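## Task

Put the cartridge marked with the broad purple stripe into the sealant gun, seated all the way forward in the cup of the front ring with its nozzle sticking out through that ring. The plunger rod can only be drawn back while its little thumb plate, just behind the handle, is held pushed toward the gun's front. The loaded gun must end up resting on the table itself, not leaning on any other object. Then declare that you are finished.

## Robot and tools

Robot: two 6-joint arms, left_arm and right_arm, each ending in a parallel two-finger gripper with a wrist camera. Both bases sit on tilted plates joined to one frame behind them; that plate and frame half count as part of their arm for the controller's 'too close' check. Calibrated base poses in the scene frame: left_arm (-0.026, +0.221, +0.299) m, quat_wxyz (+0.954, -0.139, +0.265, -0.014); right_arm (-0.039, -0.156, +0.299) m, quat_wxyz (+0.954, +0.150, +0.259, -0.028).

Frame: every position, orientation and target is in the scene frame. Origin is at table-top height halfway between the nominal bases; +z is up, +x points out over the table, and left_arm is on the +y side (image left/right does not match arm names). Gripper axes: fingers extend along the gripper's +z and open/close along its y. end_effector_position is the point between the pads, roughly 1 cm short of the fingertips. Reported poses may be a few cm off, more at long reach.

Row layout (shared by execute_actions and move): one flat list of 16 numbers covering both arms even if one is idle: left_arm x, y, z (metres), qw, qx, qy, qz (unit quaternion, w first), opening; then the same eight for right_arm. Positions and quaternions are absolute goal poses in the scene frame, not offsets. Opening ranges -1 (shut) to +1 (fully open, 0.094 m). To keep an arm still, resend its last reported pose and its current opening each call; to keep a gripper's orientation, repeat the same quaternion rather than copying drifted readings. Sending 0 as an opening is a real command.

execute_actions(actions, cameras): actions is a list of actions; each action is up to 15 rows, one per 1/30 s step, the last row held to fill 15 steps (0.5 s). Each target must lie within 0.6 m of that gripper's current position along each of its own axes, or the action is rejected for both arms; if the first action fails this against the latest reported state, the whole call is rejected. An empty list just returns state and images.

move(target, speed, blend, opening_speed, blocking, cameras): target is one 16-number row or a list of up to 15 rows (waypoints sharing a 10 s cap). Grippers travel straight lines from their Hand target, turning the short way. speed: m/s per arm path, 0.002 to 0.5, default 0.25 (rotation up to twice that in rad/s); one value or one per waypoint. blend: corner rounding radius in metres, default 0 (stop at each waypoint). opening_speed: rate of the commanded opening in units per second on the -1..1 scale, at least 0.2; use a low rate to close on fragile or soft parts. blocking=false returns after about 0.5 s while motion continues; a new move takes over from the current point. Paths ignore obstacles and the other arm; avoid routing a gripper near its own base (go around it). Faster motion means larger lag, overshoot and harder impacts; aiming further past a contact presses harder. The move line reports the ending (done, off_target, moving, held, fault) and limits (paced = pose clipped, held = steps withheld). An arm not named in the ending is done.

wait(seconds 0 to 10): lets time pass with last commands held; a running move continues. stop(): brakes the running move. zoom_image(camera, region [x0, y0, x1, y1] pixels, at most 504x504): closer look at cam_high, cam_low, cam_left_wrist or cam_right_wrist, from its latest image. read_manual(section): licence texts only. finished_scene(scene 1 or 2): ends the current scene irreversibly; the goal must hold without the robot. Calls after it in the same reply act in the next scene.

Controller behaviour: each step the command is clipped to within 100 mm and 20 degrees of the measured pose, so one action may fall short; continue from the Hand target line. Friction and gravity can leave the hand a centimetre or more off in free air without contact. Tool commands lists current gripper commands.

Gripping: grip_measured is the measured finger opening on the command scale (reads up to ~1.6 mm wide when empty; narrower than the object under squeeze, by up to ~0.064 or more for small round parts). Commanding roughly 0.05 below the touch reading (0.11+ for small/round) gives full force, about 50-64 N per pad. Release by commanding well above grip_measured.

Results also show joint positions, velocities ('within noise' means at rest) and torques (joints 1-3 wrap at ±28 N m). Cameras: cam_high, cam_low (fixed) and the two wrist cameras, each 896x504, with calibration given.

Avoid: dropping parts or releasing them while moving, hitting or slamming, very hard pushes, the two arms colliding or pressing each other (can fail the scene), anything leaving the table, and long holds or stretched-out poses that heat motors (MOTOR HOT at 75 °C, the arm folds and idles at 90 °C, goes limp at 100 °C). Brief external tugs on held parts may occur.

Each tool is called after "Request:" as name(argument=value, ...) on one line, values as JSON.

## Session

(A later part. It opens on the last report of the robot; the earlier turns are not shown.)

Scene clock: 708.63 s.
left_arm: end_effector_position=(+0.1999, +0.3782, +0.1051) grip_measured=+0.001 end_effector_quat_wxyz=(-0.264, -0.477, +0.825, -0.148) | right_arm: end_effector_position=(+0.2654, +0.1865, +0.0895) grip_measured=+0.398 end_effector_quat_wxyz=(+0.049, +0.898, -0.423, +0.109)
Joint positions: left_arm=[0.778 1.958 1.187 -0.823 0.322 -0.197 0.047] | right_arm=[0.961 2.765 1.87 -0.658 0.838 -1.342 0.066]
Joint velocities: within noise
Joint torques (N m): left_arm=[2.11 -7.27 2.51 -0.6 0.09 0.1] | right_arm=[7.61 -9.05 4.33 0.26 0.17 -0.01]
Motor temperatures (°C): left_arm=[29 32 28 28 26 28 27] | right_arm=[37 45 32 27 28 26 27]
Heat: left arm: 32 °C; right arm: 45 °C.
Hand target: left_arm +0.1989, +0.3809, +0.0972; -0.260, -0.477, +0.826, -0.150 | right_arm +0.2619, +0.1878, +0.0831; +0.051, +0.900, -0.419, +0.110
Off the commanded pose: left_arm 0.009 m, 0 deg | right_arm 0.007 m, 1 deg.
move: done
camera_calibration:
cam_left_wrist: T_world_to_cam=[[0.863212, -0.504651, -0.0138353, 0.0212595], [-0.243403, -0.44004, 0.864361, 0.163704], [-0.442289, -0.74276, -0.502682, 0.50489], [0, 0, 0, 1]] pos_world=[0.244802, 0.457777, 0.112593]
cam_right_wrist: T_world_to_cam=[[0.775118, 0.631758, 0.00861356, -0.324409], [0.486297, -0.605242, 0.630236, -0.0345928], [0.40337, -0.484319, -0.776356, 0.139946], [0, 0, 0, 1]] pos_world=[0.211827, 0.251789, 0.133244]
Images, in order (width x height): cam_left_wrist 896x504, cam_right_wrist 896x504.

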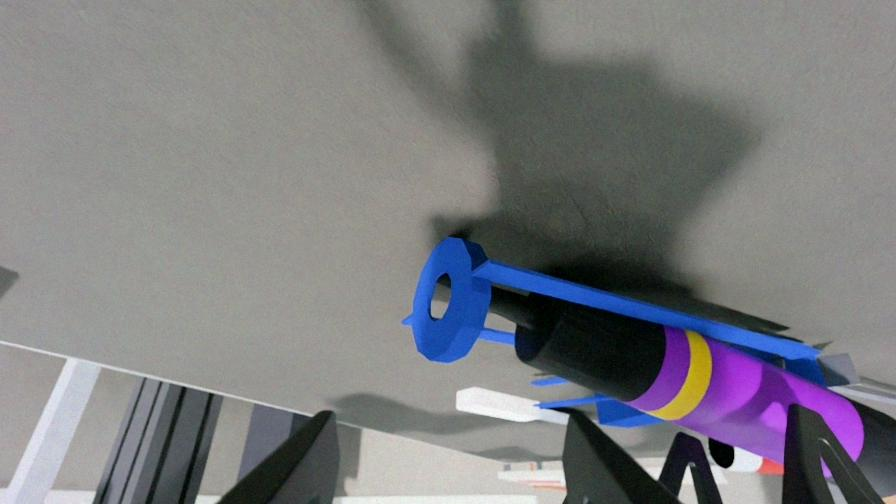

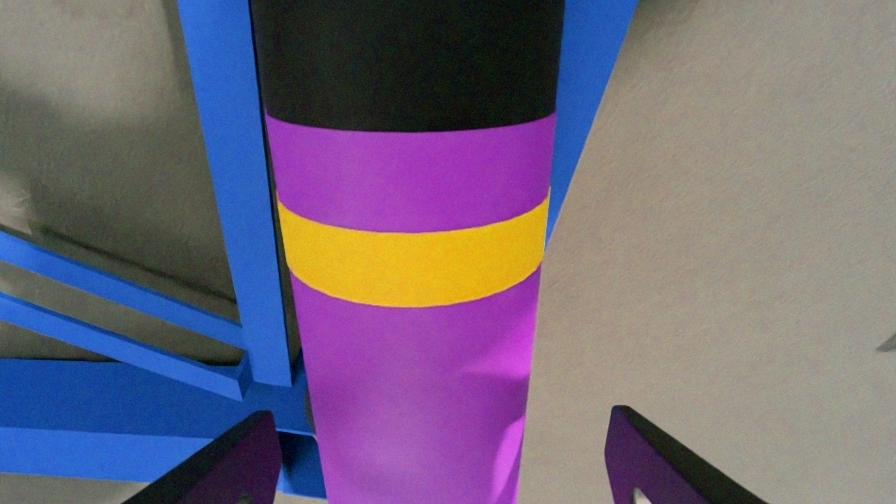

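Request:
move(target=[[0.199, 0.381, 0.097, -0.2604, -0.4769, 0.8259, -0.1504, 0, 0.258, 0.185, 0.070, 0.0512,0.8995,-0.4194,0.1099, 0.4]], speed=0.04, cameras=["cam_left_wrist", "cam_right_wrist"])

Scene clock: 713.63 s.
left_arm: end_effector_position=(+0.1999, +0.3782, +0.1051) grip_measured=+0.001 end_effector_quat_wxyz=(-0.264, -0.477, +0.825, -0.148) | right_arm: end_effector_position=(+0.2690, +0.1886, +0.0801) grip_measured=+0.398 end_effector_quat_wxyz=(+0.041, +0.895, -0.430, +0.111)
Joint positions: left_arm=[0.778 1.958 1.187 -0.823 0.322 -0.197 0.047] | right_arm=[0.947 2.78 1.87 -0.604 0.838 -1.363 0.066]
Joint velocities: within noise
Joint torques (N m): left_arm=[2.09 -7.42 2.63 -0.58 0.06 0.09] | right_arm=[7.69 -9.07 2.13 0.27 0.16 -0.07]
Motor temperatures (°C): left_arm=[29 32 27 28 26 28 27] | right_arm=[36 44 32 27 28 26 27]
Heat: left arm: 32 °C; right arm: 44 °C.
Hand target: left_arm +0.1989, +0.3809, +0.0972; -0.260, -0.477, +0.826, -0.150 | right_arm +0.2580, +0.1847, +0.0702; +0.051, +0.900, -0.420, +0.110
Off the commanded pose: left_arm 0.009 m, 0 deg | right_arm 0.015 m, 2 deg.
move: off_target (right_arm)
camera_calibration:
cam_left_wrist: T_world_to_cam=[[0.863212, -0.504651, -0.0138353, 0.0212595], [-0.243403, -0.44004, 0.864361, 0.163704], [-0.442289, -0.74276, -0.502682, 0.50489], [0, 0, 0, 1]] pos_world=[0.244802, 0.457777, 0.112593]
cam_right_wrist: T_world_to_cam=[[0.783188, 0.621185, 0.0273097, -0.330152], [0.470246, -0.620477, 0.627597, -0.0218089], [0.406798, -0.478684, -0.77806, 0.130384], [0, 0, 0, 1]] pos_world=[0.215787, 0.253966, 0.12415]
Images, in order (width x height): cam_left_wrist 896x504, cam_right_wrist 896x504.

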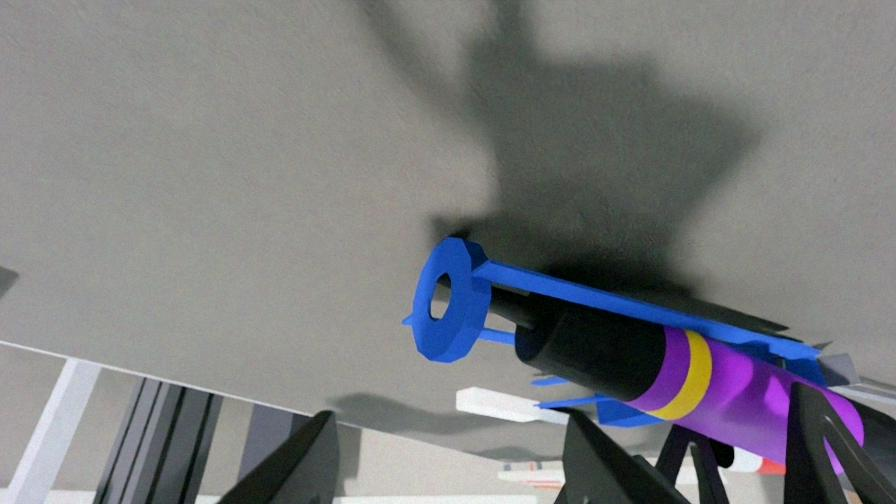

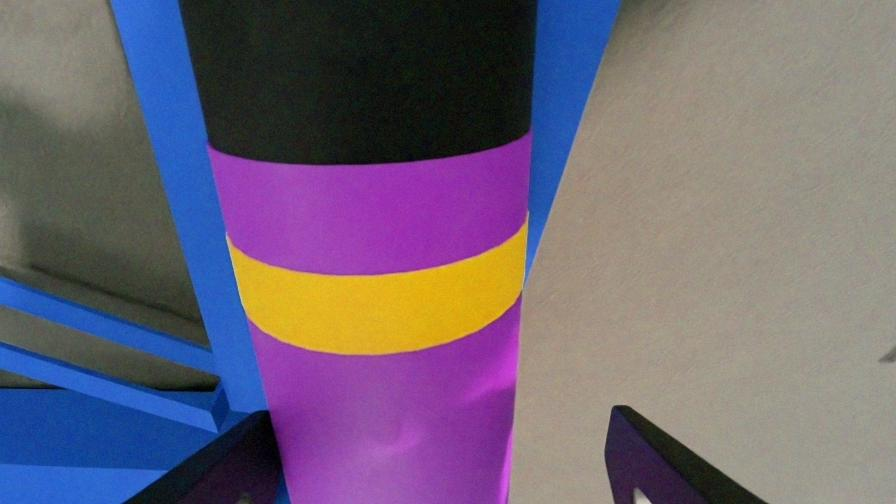

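Request:
move(target=[[0.199, 0.381, 0.097, -0.2604, -0.4769, 0.8259, -0.1504, 0, 0.251, 0.180, 0.077, 0.0512,0.8995,-0.4194,0.1099, 0.4]], speed=0.03, cameras=["cam_left_wrist", "cam_right_wrist"])

Scene clock: 724.80 s.
left_arm: end_effector_position=(+0.1999, +0.3782, +0.1051) grip_measured=+0.001 end_effector_quat_wxyz=(-0.264, -0.477, +0.825, -0.148) | right_arm: end_effector_position=(+0.2527, +0.1784, +0.0715) grip_measured=+0.398 end_effector_quat_wxyz=(+0.055, +0.899, -0.421, +0.108)
Joint positions: left_arm=[0.778 1.958 1.187 -0.823 0.322 -0.197 0.047] | right_arm=[0.947 2.78 1.809 -0.582 0.839 -1.356 0.066]
Joint velocities: within noise
Joint torques (N m): left_arm=[2.11 -7.24 2.63 -0.59 0.08 0.05] | right_arm=[8.51 -11.47 1.98 0.12 0.15 0.07]
Motor temperatures (°C): left_arm=[29 32 27 28 26 28 27] | right_arm=[36 44 32 27 28 26 27]
Heat: left arm: 32 °C; right arm: 44 °C.
Hand target: left_arm +0.1989, +0.3809, +0.0972; -0.260, -0.477, +0.826, -0.150 | right_arm +0.2511, +0.1800, +0.0769; +0.051, +0.900, -0.420, +0.110
Off the commanded pose: left_arm 0.009 m, 0 deg | right_arm 0.006 m, 1 deg.
move: done
camera_calibration:
cam_left_wrist: T_world_to_cam=[[0.863212, -0.504651, -0.0138353, 0.0212595], [-0.243403, -0.44004, 0.864361, 0.163704], [-0.442289, -0.74276, -0.502682, 0.50489], [0, 0, 0, 1]] pos_world=[0.244802, 0.457777, 0.112593]
cam_right_wrist: T_world_to_cam=[[0.773384, 0.633932, -0.00275358, -0.308394], [0.49199, -0.597467, 0.63323, -0.0250438], [0.399779, -0.491084, -0.773959, 0.129123], [0, 0, 0, 1]] pos_world=[0.199207, 0.243949, 0.114946]
Images, in order (width x height): cam_left_wrist 896x504, cam_right_wrist 896x504.

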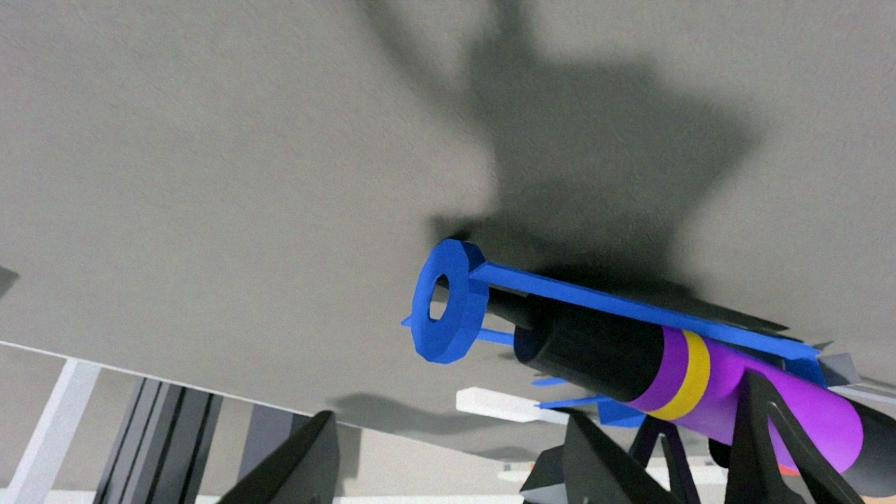

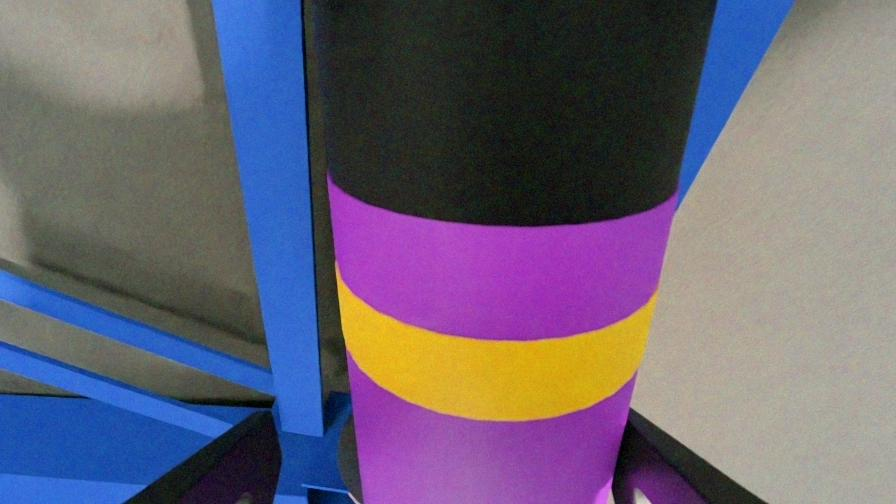

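Request:
move(target=[[0.199, 0.381, 0.097, -0.2604, -0.4769, 0.8259, -0.1504, 0, 0.257, 0.187, 0.077, 0.0512,0.8995,-0.4194,0.1099, 0.4]], speed=0.03, cameras=["cam_right_wrist"])

Scene clock: 731.03 s.
left_arm: end_effector_position=(+0.1999, +0.3782, +0.1051) grip_measured=+0.001 end_effector_quat_wxyz=(-0.264, -0.477, +0.825, -0.148) | right_arm: end_effector_position=(+0.2607, +0.1827, +0.0763) grip_measured=+0.398 end_effector_quat_wxyz=(+0.050, +0.897, -0.425, +0.109)
Joint positions: left_arm=[0.778 1.958 1.187 -0.823 0.322 -0.197 0.047] | right_arm=[0.947 2.78 1.843 -0.604 0.839 -1.356 0.066]
Joint velocities: within noise
Joint torques (N m): left_arm=[1.96 -7.28 2.55 -0.58 0.08 0.07] | right_arm=[8.65 -9.55 4.77 -0.03 0.15 0.04]
Motor temperatures (°C): left_arm=[29 32 27 28 26 28 27] | right_arm=[37 45 32 27 28 26 27]
Heat: left arm: 32 °C; right arm: 45 °C.
Hand target: left_arm +0.1989, +0.3809, +0.0973; -0.260, -0.477, +0.826, -0.150 | right_arm +0.2569, +0.1868, +0.0769; +0.051, +0.900, -0.419, +0.110
Off the commanded pose: left_arm 0.009 m, 0 deg | right_arm 0.006 m, 1 deg.
move: done
camera_calibration:
cam_right_wrist: T_world_to_cam=[[0.777964, 0.628267, 0.00723985, -0.31821], [0.483419, -0.605885, 0.63183, -0.0255688], [0.401344, -0.488041, -0.775073, 0.13085], [0, 0, 0, 1]] pos_world=[0.2074, 0.248289, 0.119877]
Images, in order (width x height): cam_right_wrist 896x504.

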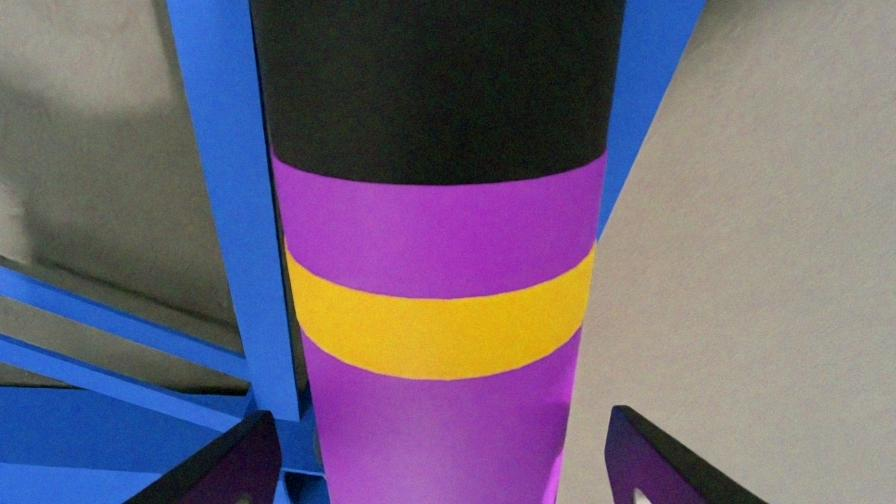

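Request:
move(target=[[0.199, 0.381, 0.097, -0.2604, -0.4769, 0.8259, -0.1504, 0, 0.257, 0.187, 0.077, 0.0512,0.8995,-0.4194,0.1099, -0.15]], speed=0.03, opening_speed=0.3, cameras=["cam_right_wrist", "cam_left_wrist"])

Scene clock: 737.23 s.
left_arm: end_effector_position=(+0.1999, +0.3782, +0.1051) grip_measured=+0.001 end_effector_quat_wxyz=(-0.264, -0.477, +0.825, -0.148) | right_arm: end_effector_position=(+0.2605, +0.1825, +0.0763) grip_measured=-0.063 end_effector_quat_wxyz=(+0.051, +0.897, -0.425, +0.109)
Joint positions: left_arm=[0.778 1.958 1.187 -0.823 0.322 -0.197 0.047] | right_arm=[0.947 2.78 1.843 -0.605 0.839 -1.356 0.044]
Joint velocities: within noise
Joint torques (N m): left_arm=[2.1 -7.31 2.63 -0.6 0.11 0.05] | right_arm=[8.55 -9.52 4.82 0.02 0.15 0.05]
Motor temperatures (°C): left_arm=[29 32 27 28 26 28 27] | right_arm=[37 44 32 27 28 26 27]
Heat: left arm: 32 °C; right arm: 44 °C.
Hand target: left_arm +0.1989, +0.3809, +0.0973; -0.260, -0.477, +0.826, -0.150 | right_arm +0.2569, +0.1868, +0.0769; +0.051, +0.900, -0.419, +0.110
Off the commanded pose: left_arm 0.009 m, 0 deg | right_arm 0.006 m, 1 deg.
move: done
camera_calibration:
cam_left_wrist: T_world_to_cam=[[0.863212, -0.504651, -0.0138353, 0.0212595], [-0.243403, -0.44004, 0.864361, 0.163704], [-0.442289, -0.74276, -0.502682, 0.50489], [0, 0, 0, 1]] pos_world=[0.244802, 0.457777, 0.112593]
cam_right_wrist: T_world_to_cam=[[0.777561, 0.628775, 0.00631212, -0.317915], [0.4842, -0.605119, 0.631966, -0.0259662], [0.401184, -0.488336, -0.77497, 0.130918], [0, 0, 0, 1]] pos_world=[0.207249, 0.248117, 0.119874]
Images, in order (width x height): cam_left_wrist 896x504, cam_right_wrist 896x504.

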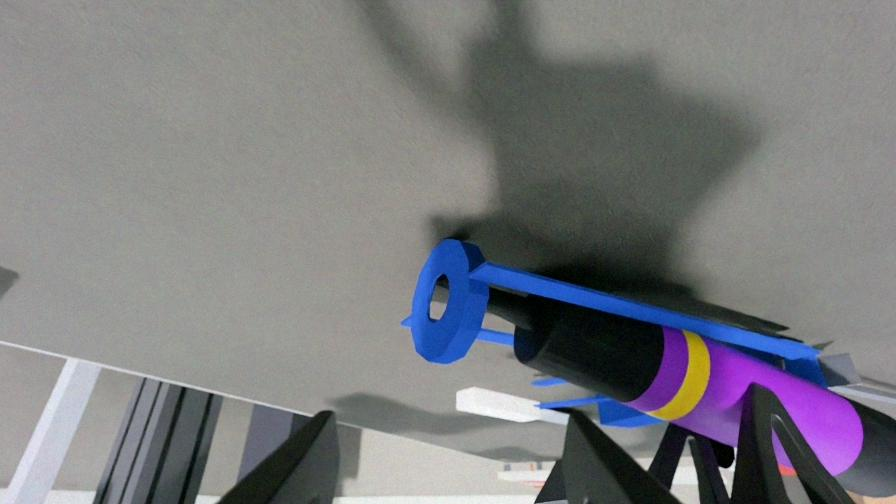

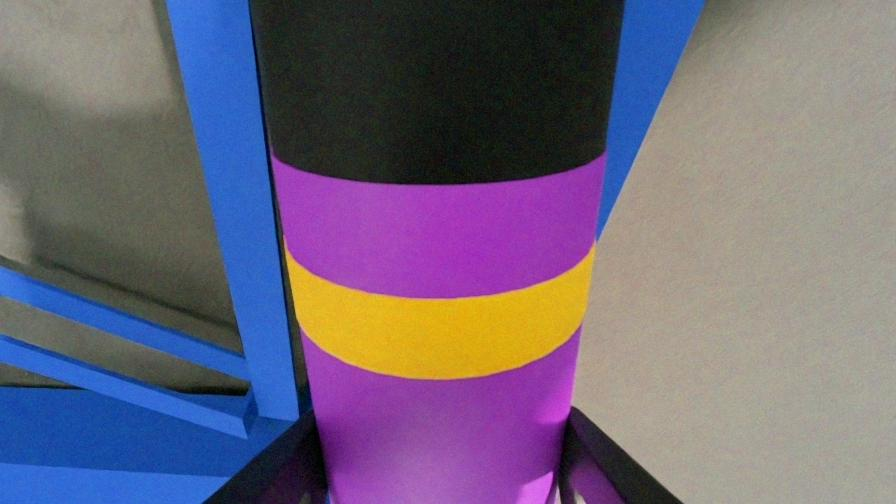

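Request:
move(target=[[0.199, 0.381, 0.097, -0.2604, -0.4769, 0.8259, -0.1504, 0, 0.269, 0.172, 0.086, 0.0512,0.8995,-0.4194,0.1099, -0.15],[0.199, 0.381, 0.097, -0.2604, -0.4769, 0.8259, -0.1504, 0, 0.255, 0.162, 0.091, 0.0591,0.8681,-0.4812,0.1066, -0.15]], speed=0.04, blend=0.01, cameras=["cam_right_wrist", "cam_left_wrist"])

Scene clock: 768.47 s.
left_arm: end_effector_position=(+0.1999, +0.3782, +0.1051) grip_measured=+0.001 end_effector_quat_wxyz=(-0.264, -0.477, +0.825, -0.148) | right_arm: end_effector_position=(+0.2558, +0.1658, +0.0811) grip_measured=-0.065 end_effector_quat_wxyz=(+0.054, +0.866, -0.484, +0.112)
Joint positions: left_arm=[0.778 1.958 1.187 -0.823 0.322 -0.197 0.047] | right_arm=[0.94 2.728 1.757 -0.597 0.841 -1.209 0.044]
Joint velocities: within noise
Joint torques (N m): left_arm=[2.1 -7.32 2.65 -0.59 0.11 0.09] | right_arm=[7.95 -12.66 1.73 -0.25 0.05 0.16]
Motor temperatures (°C): left_arm=[29 32 27 29 26 28 27] | right_arm=[37 44 32 27 28 26 29]
Heat: left arm: 32 °C; right arm: 44 °C.
Hand target: left_arm +0.1989, +0.3809, +0.0973; -0.260, -0.477, +0.826, -0.150 | right_arm +0.2550, +0.1622, +0.0907; +0.059, +0.868, -0.481, +0.107
Off the commanded pose: left_arm 0.009 m, 0 deg | right_arm 0.011 m, 1 deg.
move: off_target (right_arm)
camera_calibration:
cam_left_wrist: T_world_to_cam=[[0.863212, -0.504651, -0.0138353, 0.0212595], [-0.243403, -0.44004, 0.864361, 0.163704], [-0.442289, -0.74276, -0.502682, 0.50489], [0, 0, 0, 1]] pos_world=[0.244802, 0.457777, 0.112593]
cam_right_wrist: T_world_to_cam=[[0.854288, 0.519462, 0.0187183, -0.306293], [0.390127, -0.664554, 0.637314, -0.00329858], [0.3435, -0.537148, -0.770377, 0.150824], [0, 0, 0, 1]] pos_world=[0.211141, 0.23793, 0.124027]
Images, in order (width x height): cam_left_wrist 896x504, cam_right_wrist 896x504.

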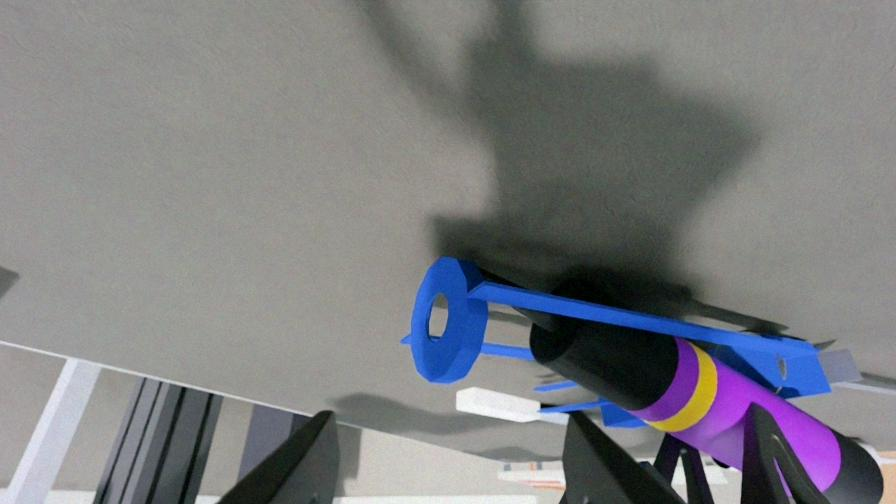

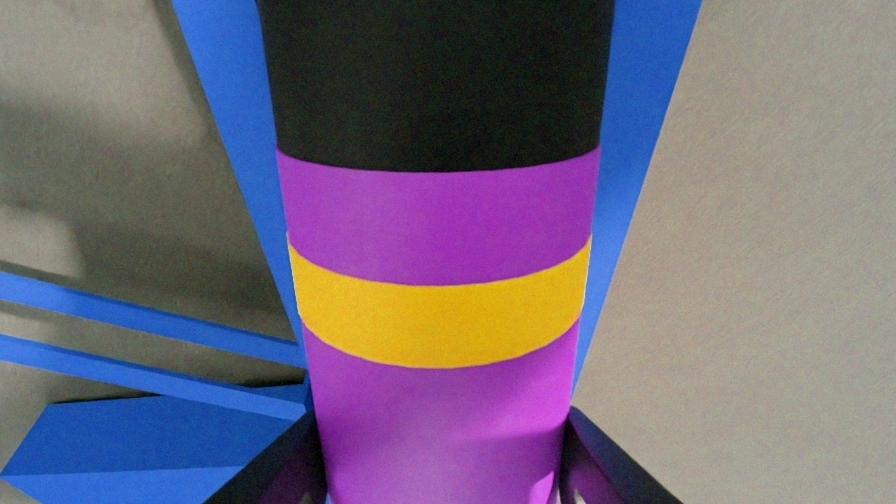

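Request:
execute_actions(actions=[], cameras=["cam_high","cam_low","cam_left_wrist"])

Request:
zoom_image(camera="cam_low", region=[380, 230, 580, 350])

Request:
zoom_image(camera="cam_high", region=[300, 200, 500, 340])

Request:
zoom_image(camera="cam_left_wrist", region=[390, 220, 640, 420])

Scene clock: 796.43 s.
left_arm: end_effector_position=(+0.1999, +0.3782, +0.1051) grip_measured=+0.001 end_effector_quat_wxyz=(-0.264, -0.477, +0.825, -0.148) | right_arm: end_effector_position=(+0.2558, +0.1658, +0.0811) grip_measured=-0.065 end_effector_quat_wxyz=(+0.054, +0.866, -0.484, +0.112)
Joint positions: left_arm=[0.778 1.958 1.187 -0.823 0.322 -0.197 0.047] | right_arm=[0.94 2.728 1.757 -0.598 0.841 -1.208 0.044]
Joint velocities: within noise
Joint torques (N m): left_arm=[2.11 -7.42 2.55 -0.58 0.07 0.06] | right_arm=[8.09 -12.78 1.76 -0.25 0.04 0.13]
Motor temperatures (°C): left_arm=[29 32 27 29 26 28 27] | right_arm=[37 42 31 27 28 26 29]
Heat: left arm: 32 °C; right arm: 42 °C.
Hand target: left_arm +0.1989, +0.3809, +0.0973; -0.260, -0.477, +0.826, -0.150 | right_arm +0.2550, +0.1621, +0.0907; +0.059, +0.868, -0.481, +0.107
Tool commands: left_gripper/opening=+0.0 right_gripper/opening=-0.15
Off the commanded pose: left_arm 0.009 m, 0 deg | right_arm 0.011 m, 1 deg.
camera_calibration:
cam_left_wrist: T_world_to_cam=[[0.863212, -0.504651, -0.0138353, 0.0212595], [-0.243403, -0.44004, 0.864361, 0.163704], [-0.442289, -0.74276, -0.502682, 0.50489], [0, 0, 0, 1]] pos_world=[0.244802, 0.457777, 0.112593]
Images, in order (width x height): cam_high 896x504, cam_low 896x504, cam_left_wrist 896x504.

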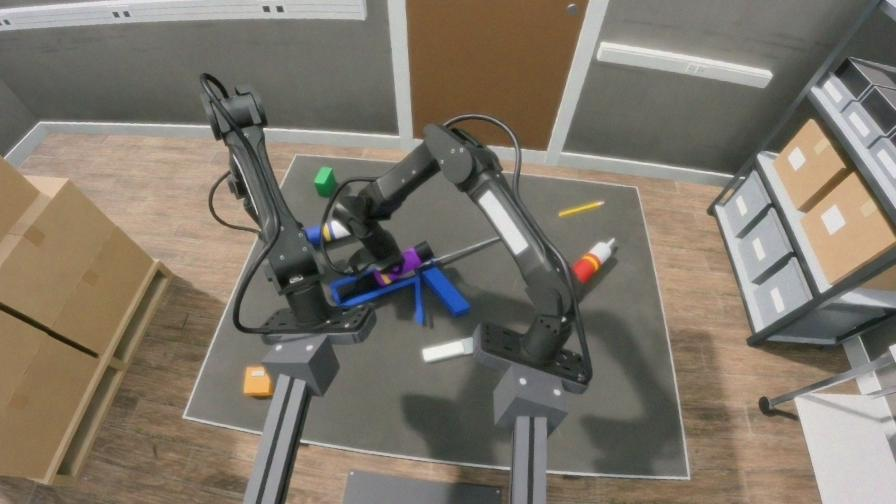

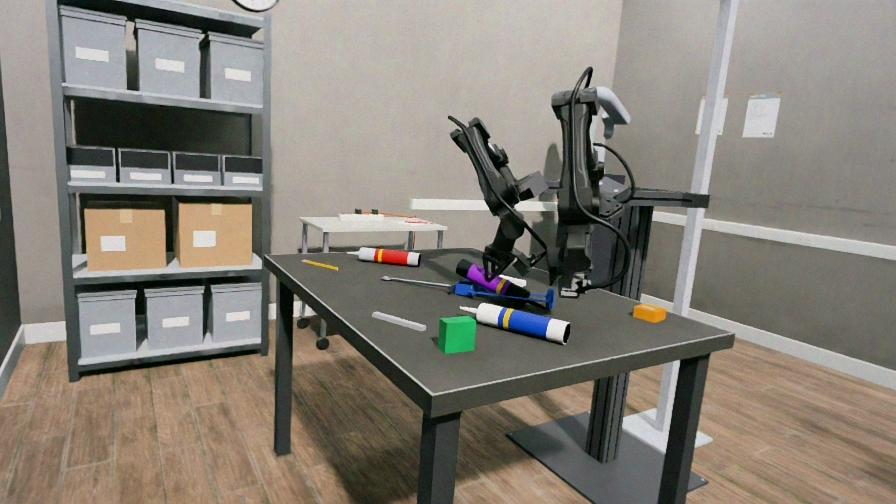

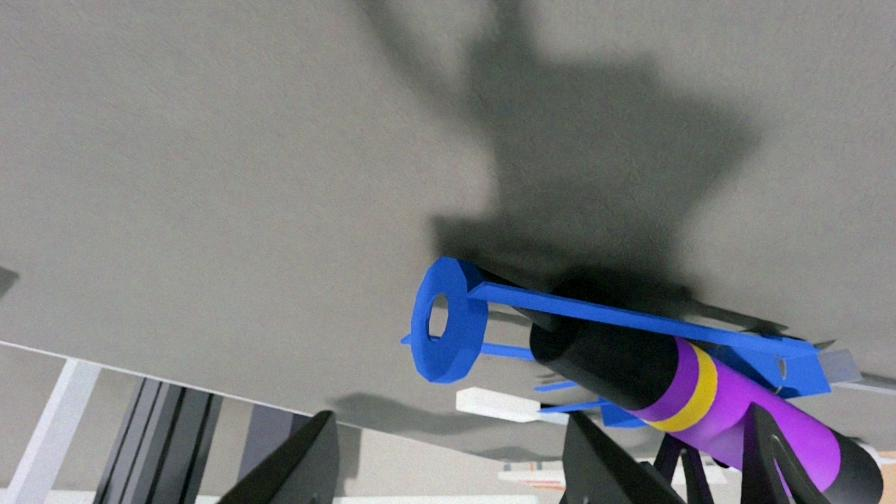

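Scaled by 2.520.

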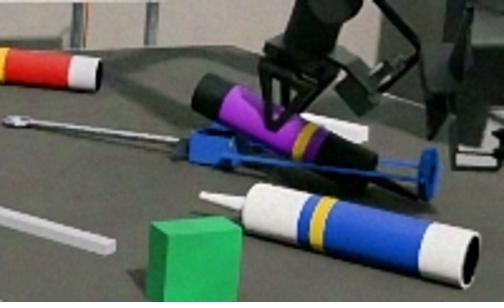

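Scaled by 2.520.

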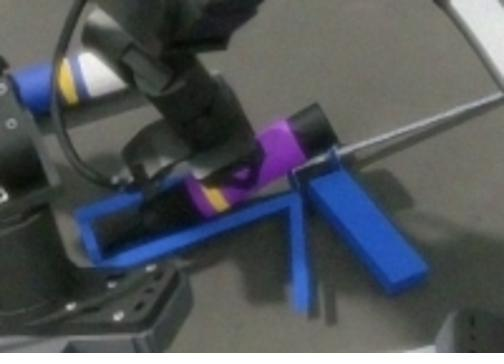

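Scaled by 2.016.

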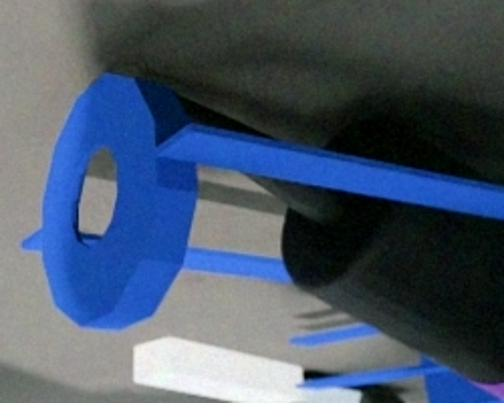

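Request:
move(target=[[0.199, 0.381, 0.097, -0.2604, -0.4769, 0.8259, -0.1504, 0, 0.273, 0.132, 0.088, 0.0591,0.8681,-0.4812,0.1066, -0.15]], speed=0.05)

Request:
zoom_image(camera="cam_low", region=[380, 230, 580, 350])

Scene clock: 810.50 s.
left_arm: end_effector_position=(+0.2000, +0.3783, +0.1051) grip_measured=+0.001 end_effector_quat_wxyz=(-0.263, -0.477, +0.826, -0.148) | right_arm: end_effector_position=(+0.2605, +0.1418, +0.0846) grip_measured=-0.069 end_effector_quat_wxyz=(+0.058, +0.872, -0.477, +0.095)
Joint positions: left_arm=[0.778 1.958 1.187 -0.822 0.322 -0.197 0.047] | right_arm=[0.9 2.635 1.634 -0.539 0.81 -1.276 0.044]
Joint velocities: within noise
Joint torques (N m): left_arm=[2 -7.31 2.63 -0.59 0.09 0.06] | right_arm=[5.72 -12.11 1.81 0.18 0.34 -0.16]
Motor temperatures (°C): left_arm=[29 32 27 29 26 28 27] | right_arm=[37 42 31 27 28 26 29]
Heat: left arm: 32 °C; right arm: 42 °C.
Hand target: left_arm +0.1989, +0.3809, +0.0972; -0.260, -0.477, +0.826, -0.150 | right_arm +0.2728, +0.1320, +0.0879; +0.060, +0.868, -0.481, +0.107
Off the commanded pose: left_arm 0.009 m, 0 deg | right_arm 0.016 m, 1 deg.
move: off_target (right_arm)
camera_calibration:
cam_left_wrist: T_world_to_cam=[[0.863186, -0.5047, -0.013709, 0.0212521], [-0.243678, -0.440235, 0.864184, 0.163933], [-0.442189, -0.742611, -0.502989, 0.504883], [0, 0, 0, 1]] pos_world=[0.244856, 0.457827, 0.112574]
cam_right_wrist: T_world_to_cam=[[0.84691, 0.531708, -0.0054768, -0.295607], [0.420878, -0.664013, 0.618019, -0.0298017], [0.324969, -0.525712, -0.786144, 0.143585], [0, 0, 0, 1]] pos_world=[0.216235, 0.212872, 0.129677]

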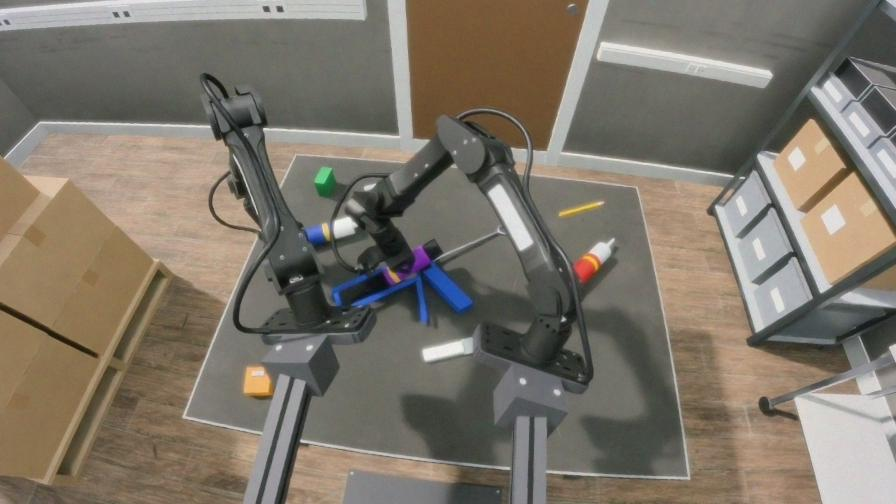

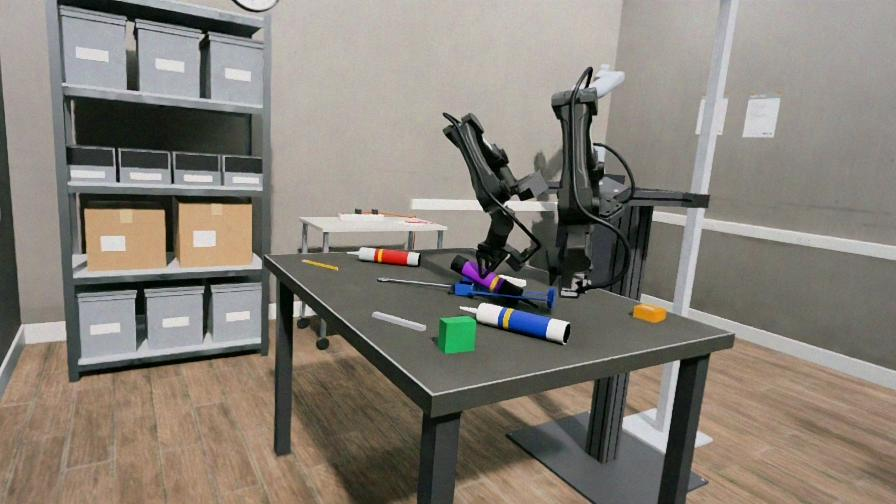

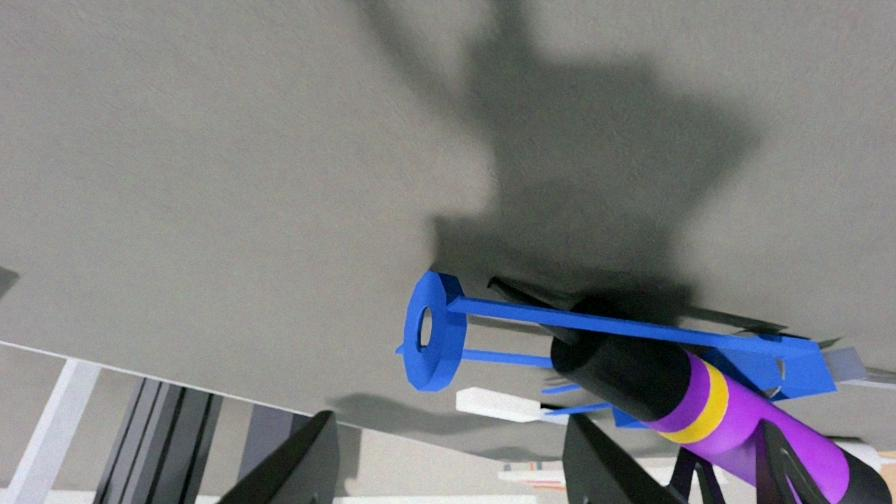

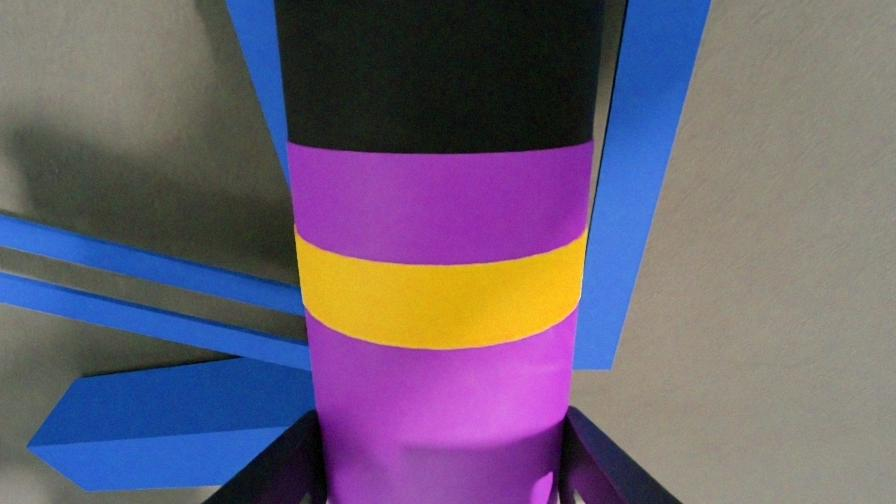

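Scaled by 2.520.

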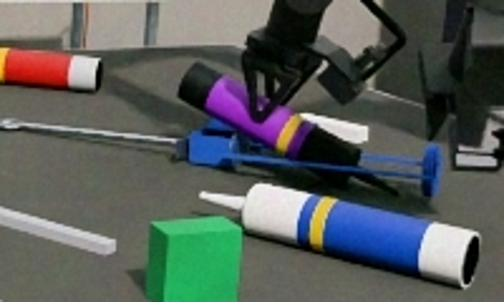

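Request:
move(target=[[0.199, 0.381, 0.097, -0.2604, -0.4769, 0.8259, -0.1504, 0, 0.270, 0.136, 0.112, 0.0591,0.8681,-0.4812,0.1066, -0.15]], speed=0.05)

Request:
zoom_image(camera="cam_low", region=[380, 230, 580, 350])

Scene clock: 819.57 s.
left_arm: end_effector_position=(+0.2000, +0.3783, +0.1051) grip_measured=+0.001 end_effector_quat_wxyz=(-0.263, -0.477, +0.826, -0.148) | right_arm: end_effector_position=(+0.2648, +0.1341, +0.0999) grip_measured=-0.147 end_effector_quat_wxyz=(+0.068, +0.869, -0.480, +0.098)
Joint positions: left_arm=[0.778 1.958 1.187 -0.822 0.322 -0.197 0.047] | right_arm=[0.906 2.596 1.633 -0.612 0.819 -1.241 0.04]
Joint velocities: within noise
Joint torques (N m): left_arm=[2.18 -7.38 2.63 -0.57 0.08 0.06] | right_arm=[8.29 -12.25 2.1 -0.01 0.29 0.11]
Motor temperatures (°C): left_arm=[29 32 27 29 26 28 27] | right_arm=[36 45 31 27 28 26 30]
Heat: left arm: 32 °C; right arm: 45 °C.
Hand target: left_arm +0.1989, +0.3809, +0.0972; -0.260, -0.477, +0.826, -0.150 | right_arm +0.2699, +0.1360, +0.1117; +0.059, +0.868, -0.481, +0.107
Off the commanded pose: left_arm 0.009 m, 0 deg | right_arm 0.013 m, 1 deg.
move: off_target (right_arm)
camera_calibration:
cam_left_wrist: T_world_to_cam=[[0.863186, -0.5047, -0.013709, 0.0212521], [-0.243678, -0.440235, 0.864184, 0.163933], [-0.442189, -0.742611, -0.502989, 0.504883], [0, 0, 0, 1]] pos_world=[0.244856, 0.457827, 0.112574]
cam_right_wrist: T_world_to_cam=[[0.851422, 0.524109, -0.0197508, -0.293857], [0.41794, -0.655235, 0.62928, -0.0476884], [0.31687, -0.544038, -0.776928, 0.153804], [0, 0, 0, 1]] pos_world=[0.221391, 0.206441, 0.1437]

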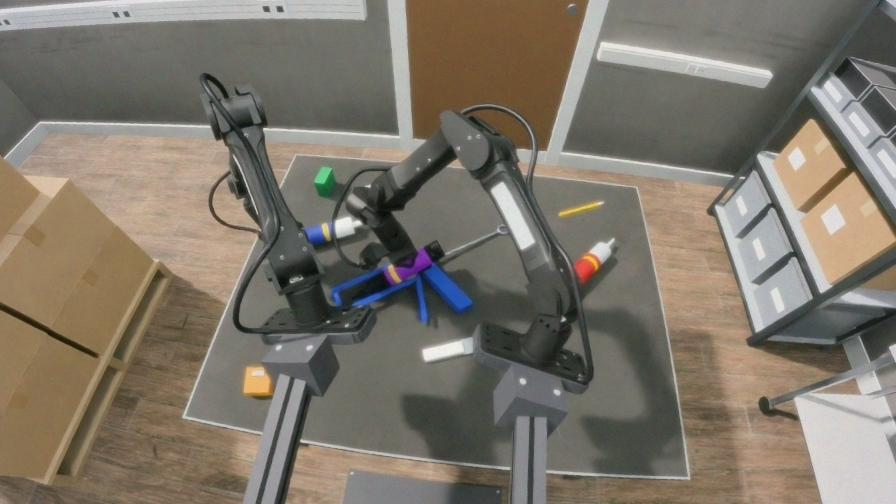

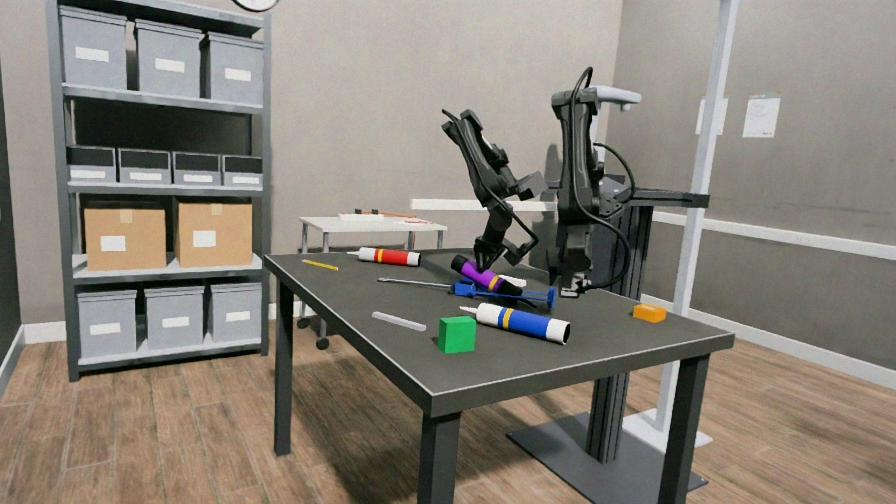

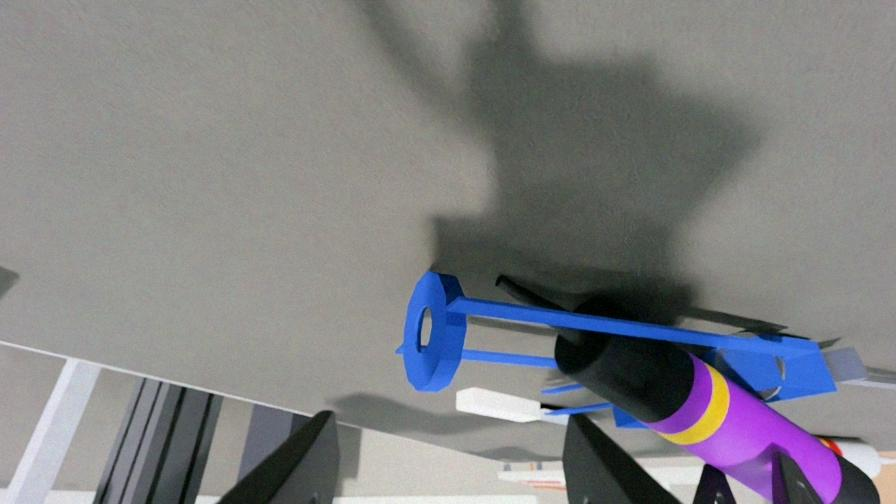

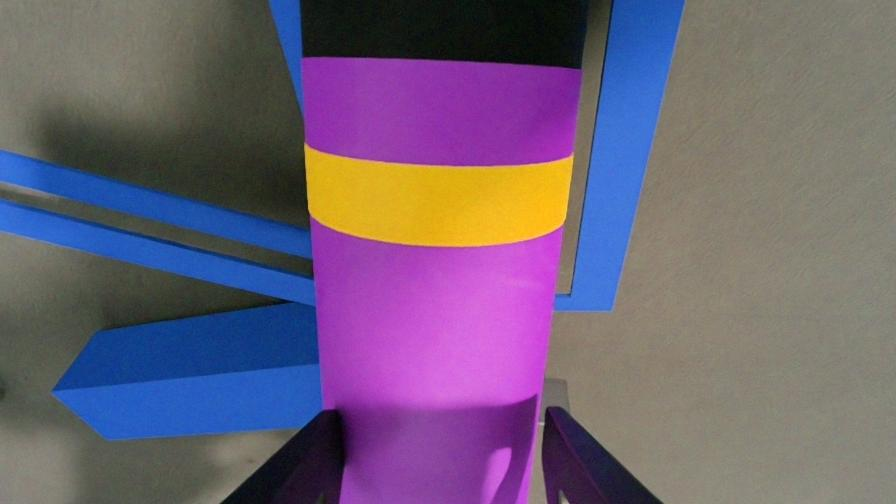

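Scaled by 2.520.

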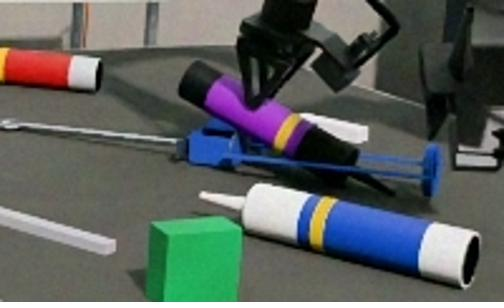

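Request:
zoom_image(camera="cam_high", region=[300, 200, 500, 340])

Request:
zoom_image(camera="cam_left_wrist", region=[390, 220, 640, 420])

Request:
zoom_image(camera="cam_low", region=[440, 250, 580, 330])

Scaled by 2.520.

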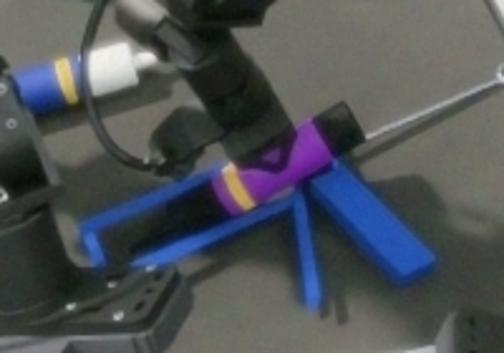

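Scaled by 2.016.

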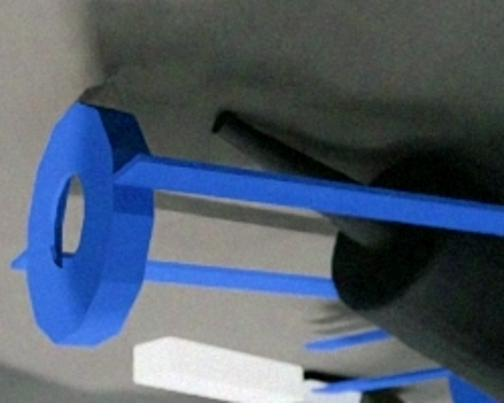

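Scaled by 3.600.

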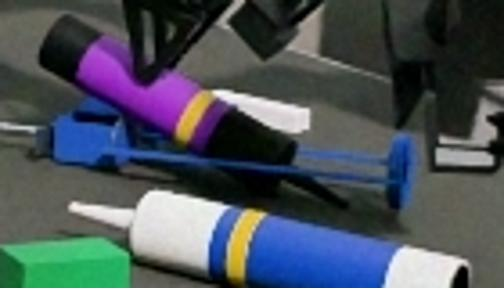

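Request:
move(target=[[0.199, 0.381, 0.097, -0.2604, -0.4769, 0.8259, -0.1504, 0, 0.267, 0.138, 0.128, 0.0591,0.8681,-0.4812,0.1066, -0.12],[0.199, 0.381, 0.097, -0.2604, -0.4769, 0.8259, -0.1504, 0, 0.263, 0.143, 0.128, 0.0855,0.8572,-0.4849,0.1511, 0.4]], speed=0.06, cameras=["cam_left_wrist", "cam_right_wrist"])

Scene clock: 861.87 s.
left_arm: end_effector_position=(+0.2000, +0.3783, +0.1051) grip_measured=+0.001 end_effector_quat_wxyz=(-0.263, -0.477, +0.826, -0.148) | right_arm: end_effector_position=(+0.2694, +0.1328, +0.1248) grip_measured=+0.397 end_effector_quat_wxyz=(+0.090, +0.851, -0.496, +0.145)
Joint positions: left_arm=[0.778 1.958 1.187 -0.822 0.322 -0.197 0.047] | right_arm=[0.955 2.618 1.727 -0.804 0.912 -1.07 0.066]
Joint velocities: within noise
Joint torques (N m): left_arm=[2.11 -7.32 2.59 -0.57 0.1 0.09] | right_arm=[9.69 -8.54 5 -0.14 0.29 0.07]
Motor temperatures (°C): left_arm=[29 32 27 29 26 28 27] | right_arm=[37 50 31 26 28 26 28]
Heat: left arm: 32 °C; right arm: 50 °C.
Hand target: left_arm +0.1989, +0.3809, +0.0972; -0.260, -0.477, +0.826, -0.150 | right_arm +0.2629, +0.1427, +0.1280; +0.085, +0.857, -0.485, +0.151
Off the commanded pose: left_arm 0.009 m, 0 deg | right_arm 0.012 m, 2 deg.
move: off_target (right_arm); target 2's new opening was sent with right_arm's hand 0.012 m and 2 deg from that target
camera_calibration:
cam_left_wrist: T_world_to_cam=[[0.863186, -0.5047, -0.013709, 0.0212521], [-0.243678, -0.440235, 0.864184, 0.163933], [-0.442189, -0.742611, -0.502989, 0.504883], [0, 0, 0, 1]] pos_world=[0.244856, 0.457827, 0.112574]
cam_right_wrist: T_world_to_cam=[[0.874198, 0.485561, -0.00280638, -0.299787], [0.34498, -0.61701, 0.70731, -0.0613013], [0.341711, -0.619297, -0.706898, 0.1656], [0, 0, 0, 1]] pos_world=[0.226633, 0.210297, 0.15958]
Images, in order (width x height): cam_left_wrist 896x504, cam_right_wrist 896x504.

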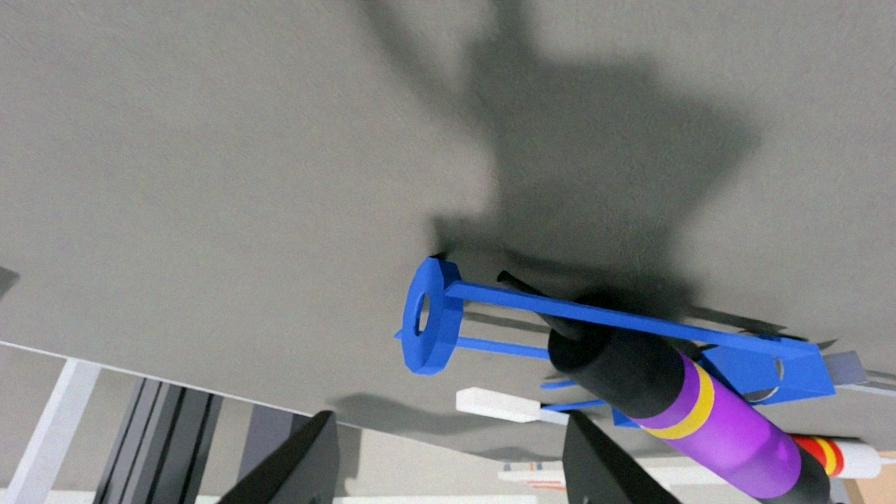

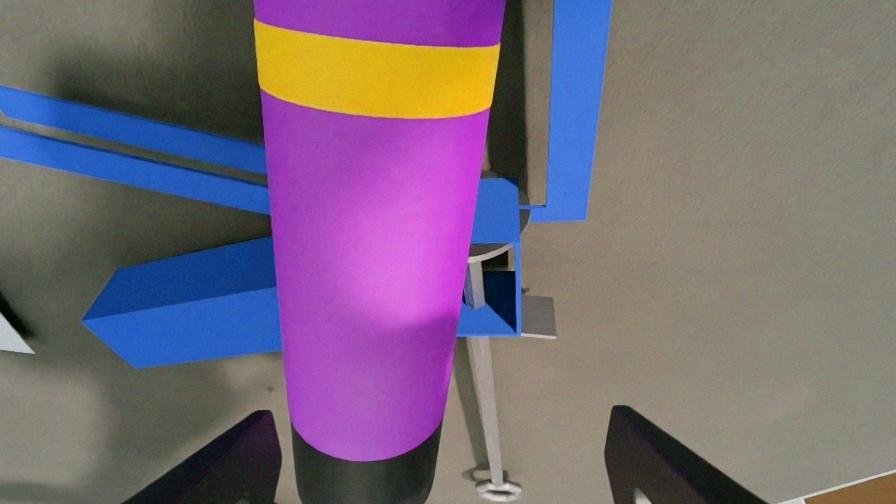

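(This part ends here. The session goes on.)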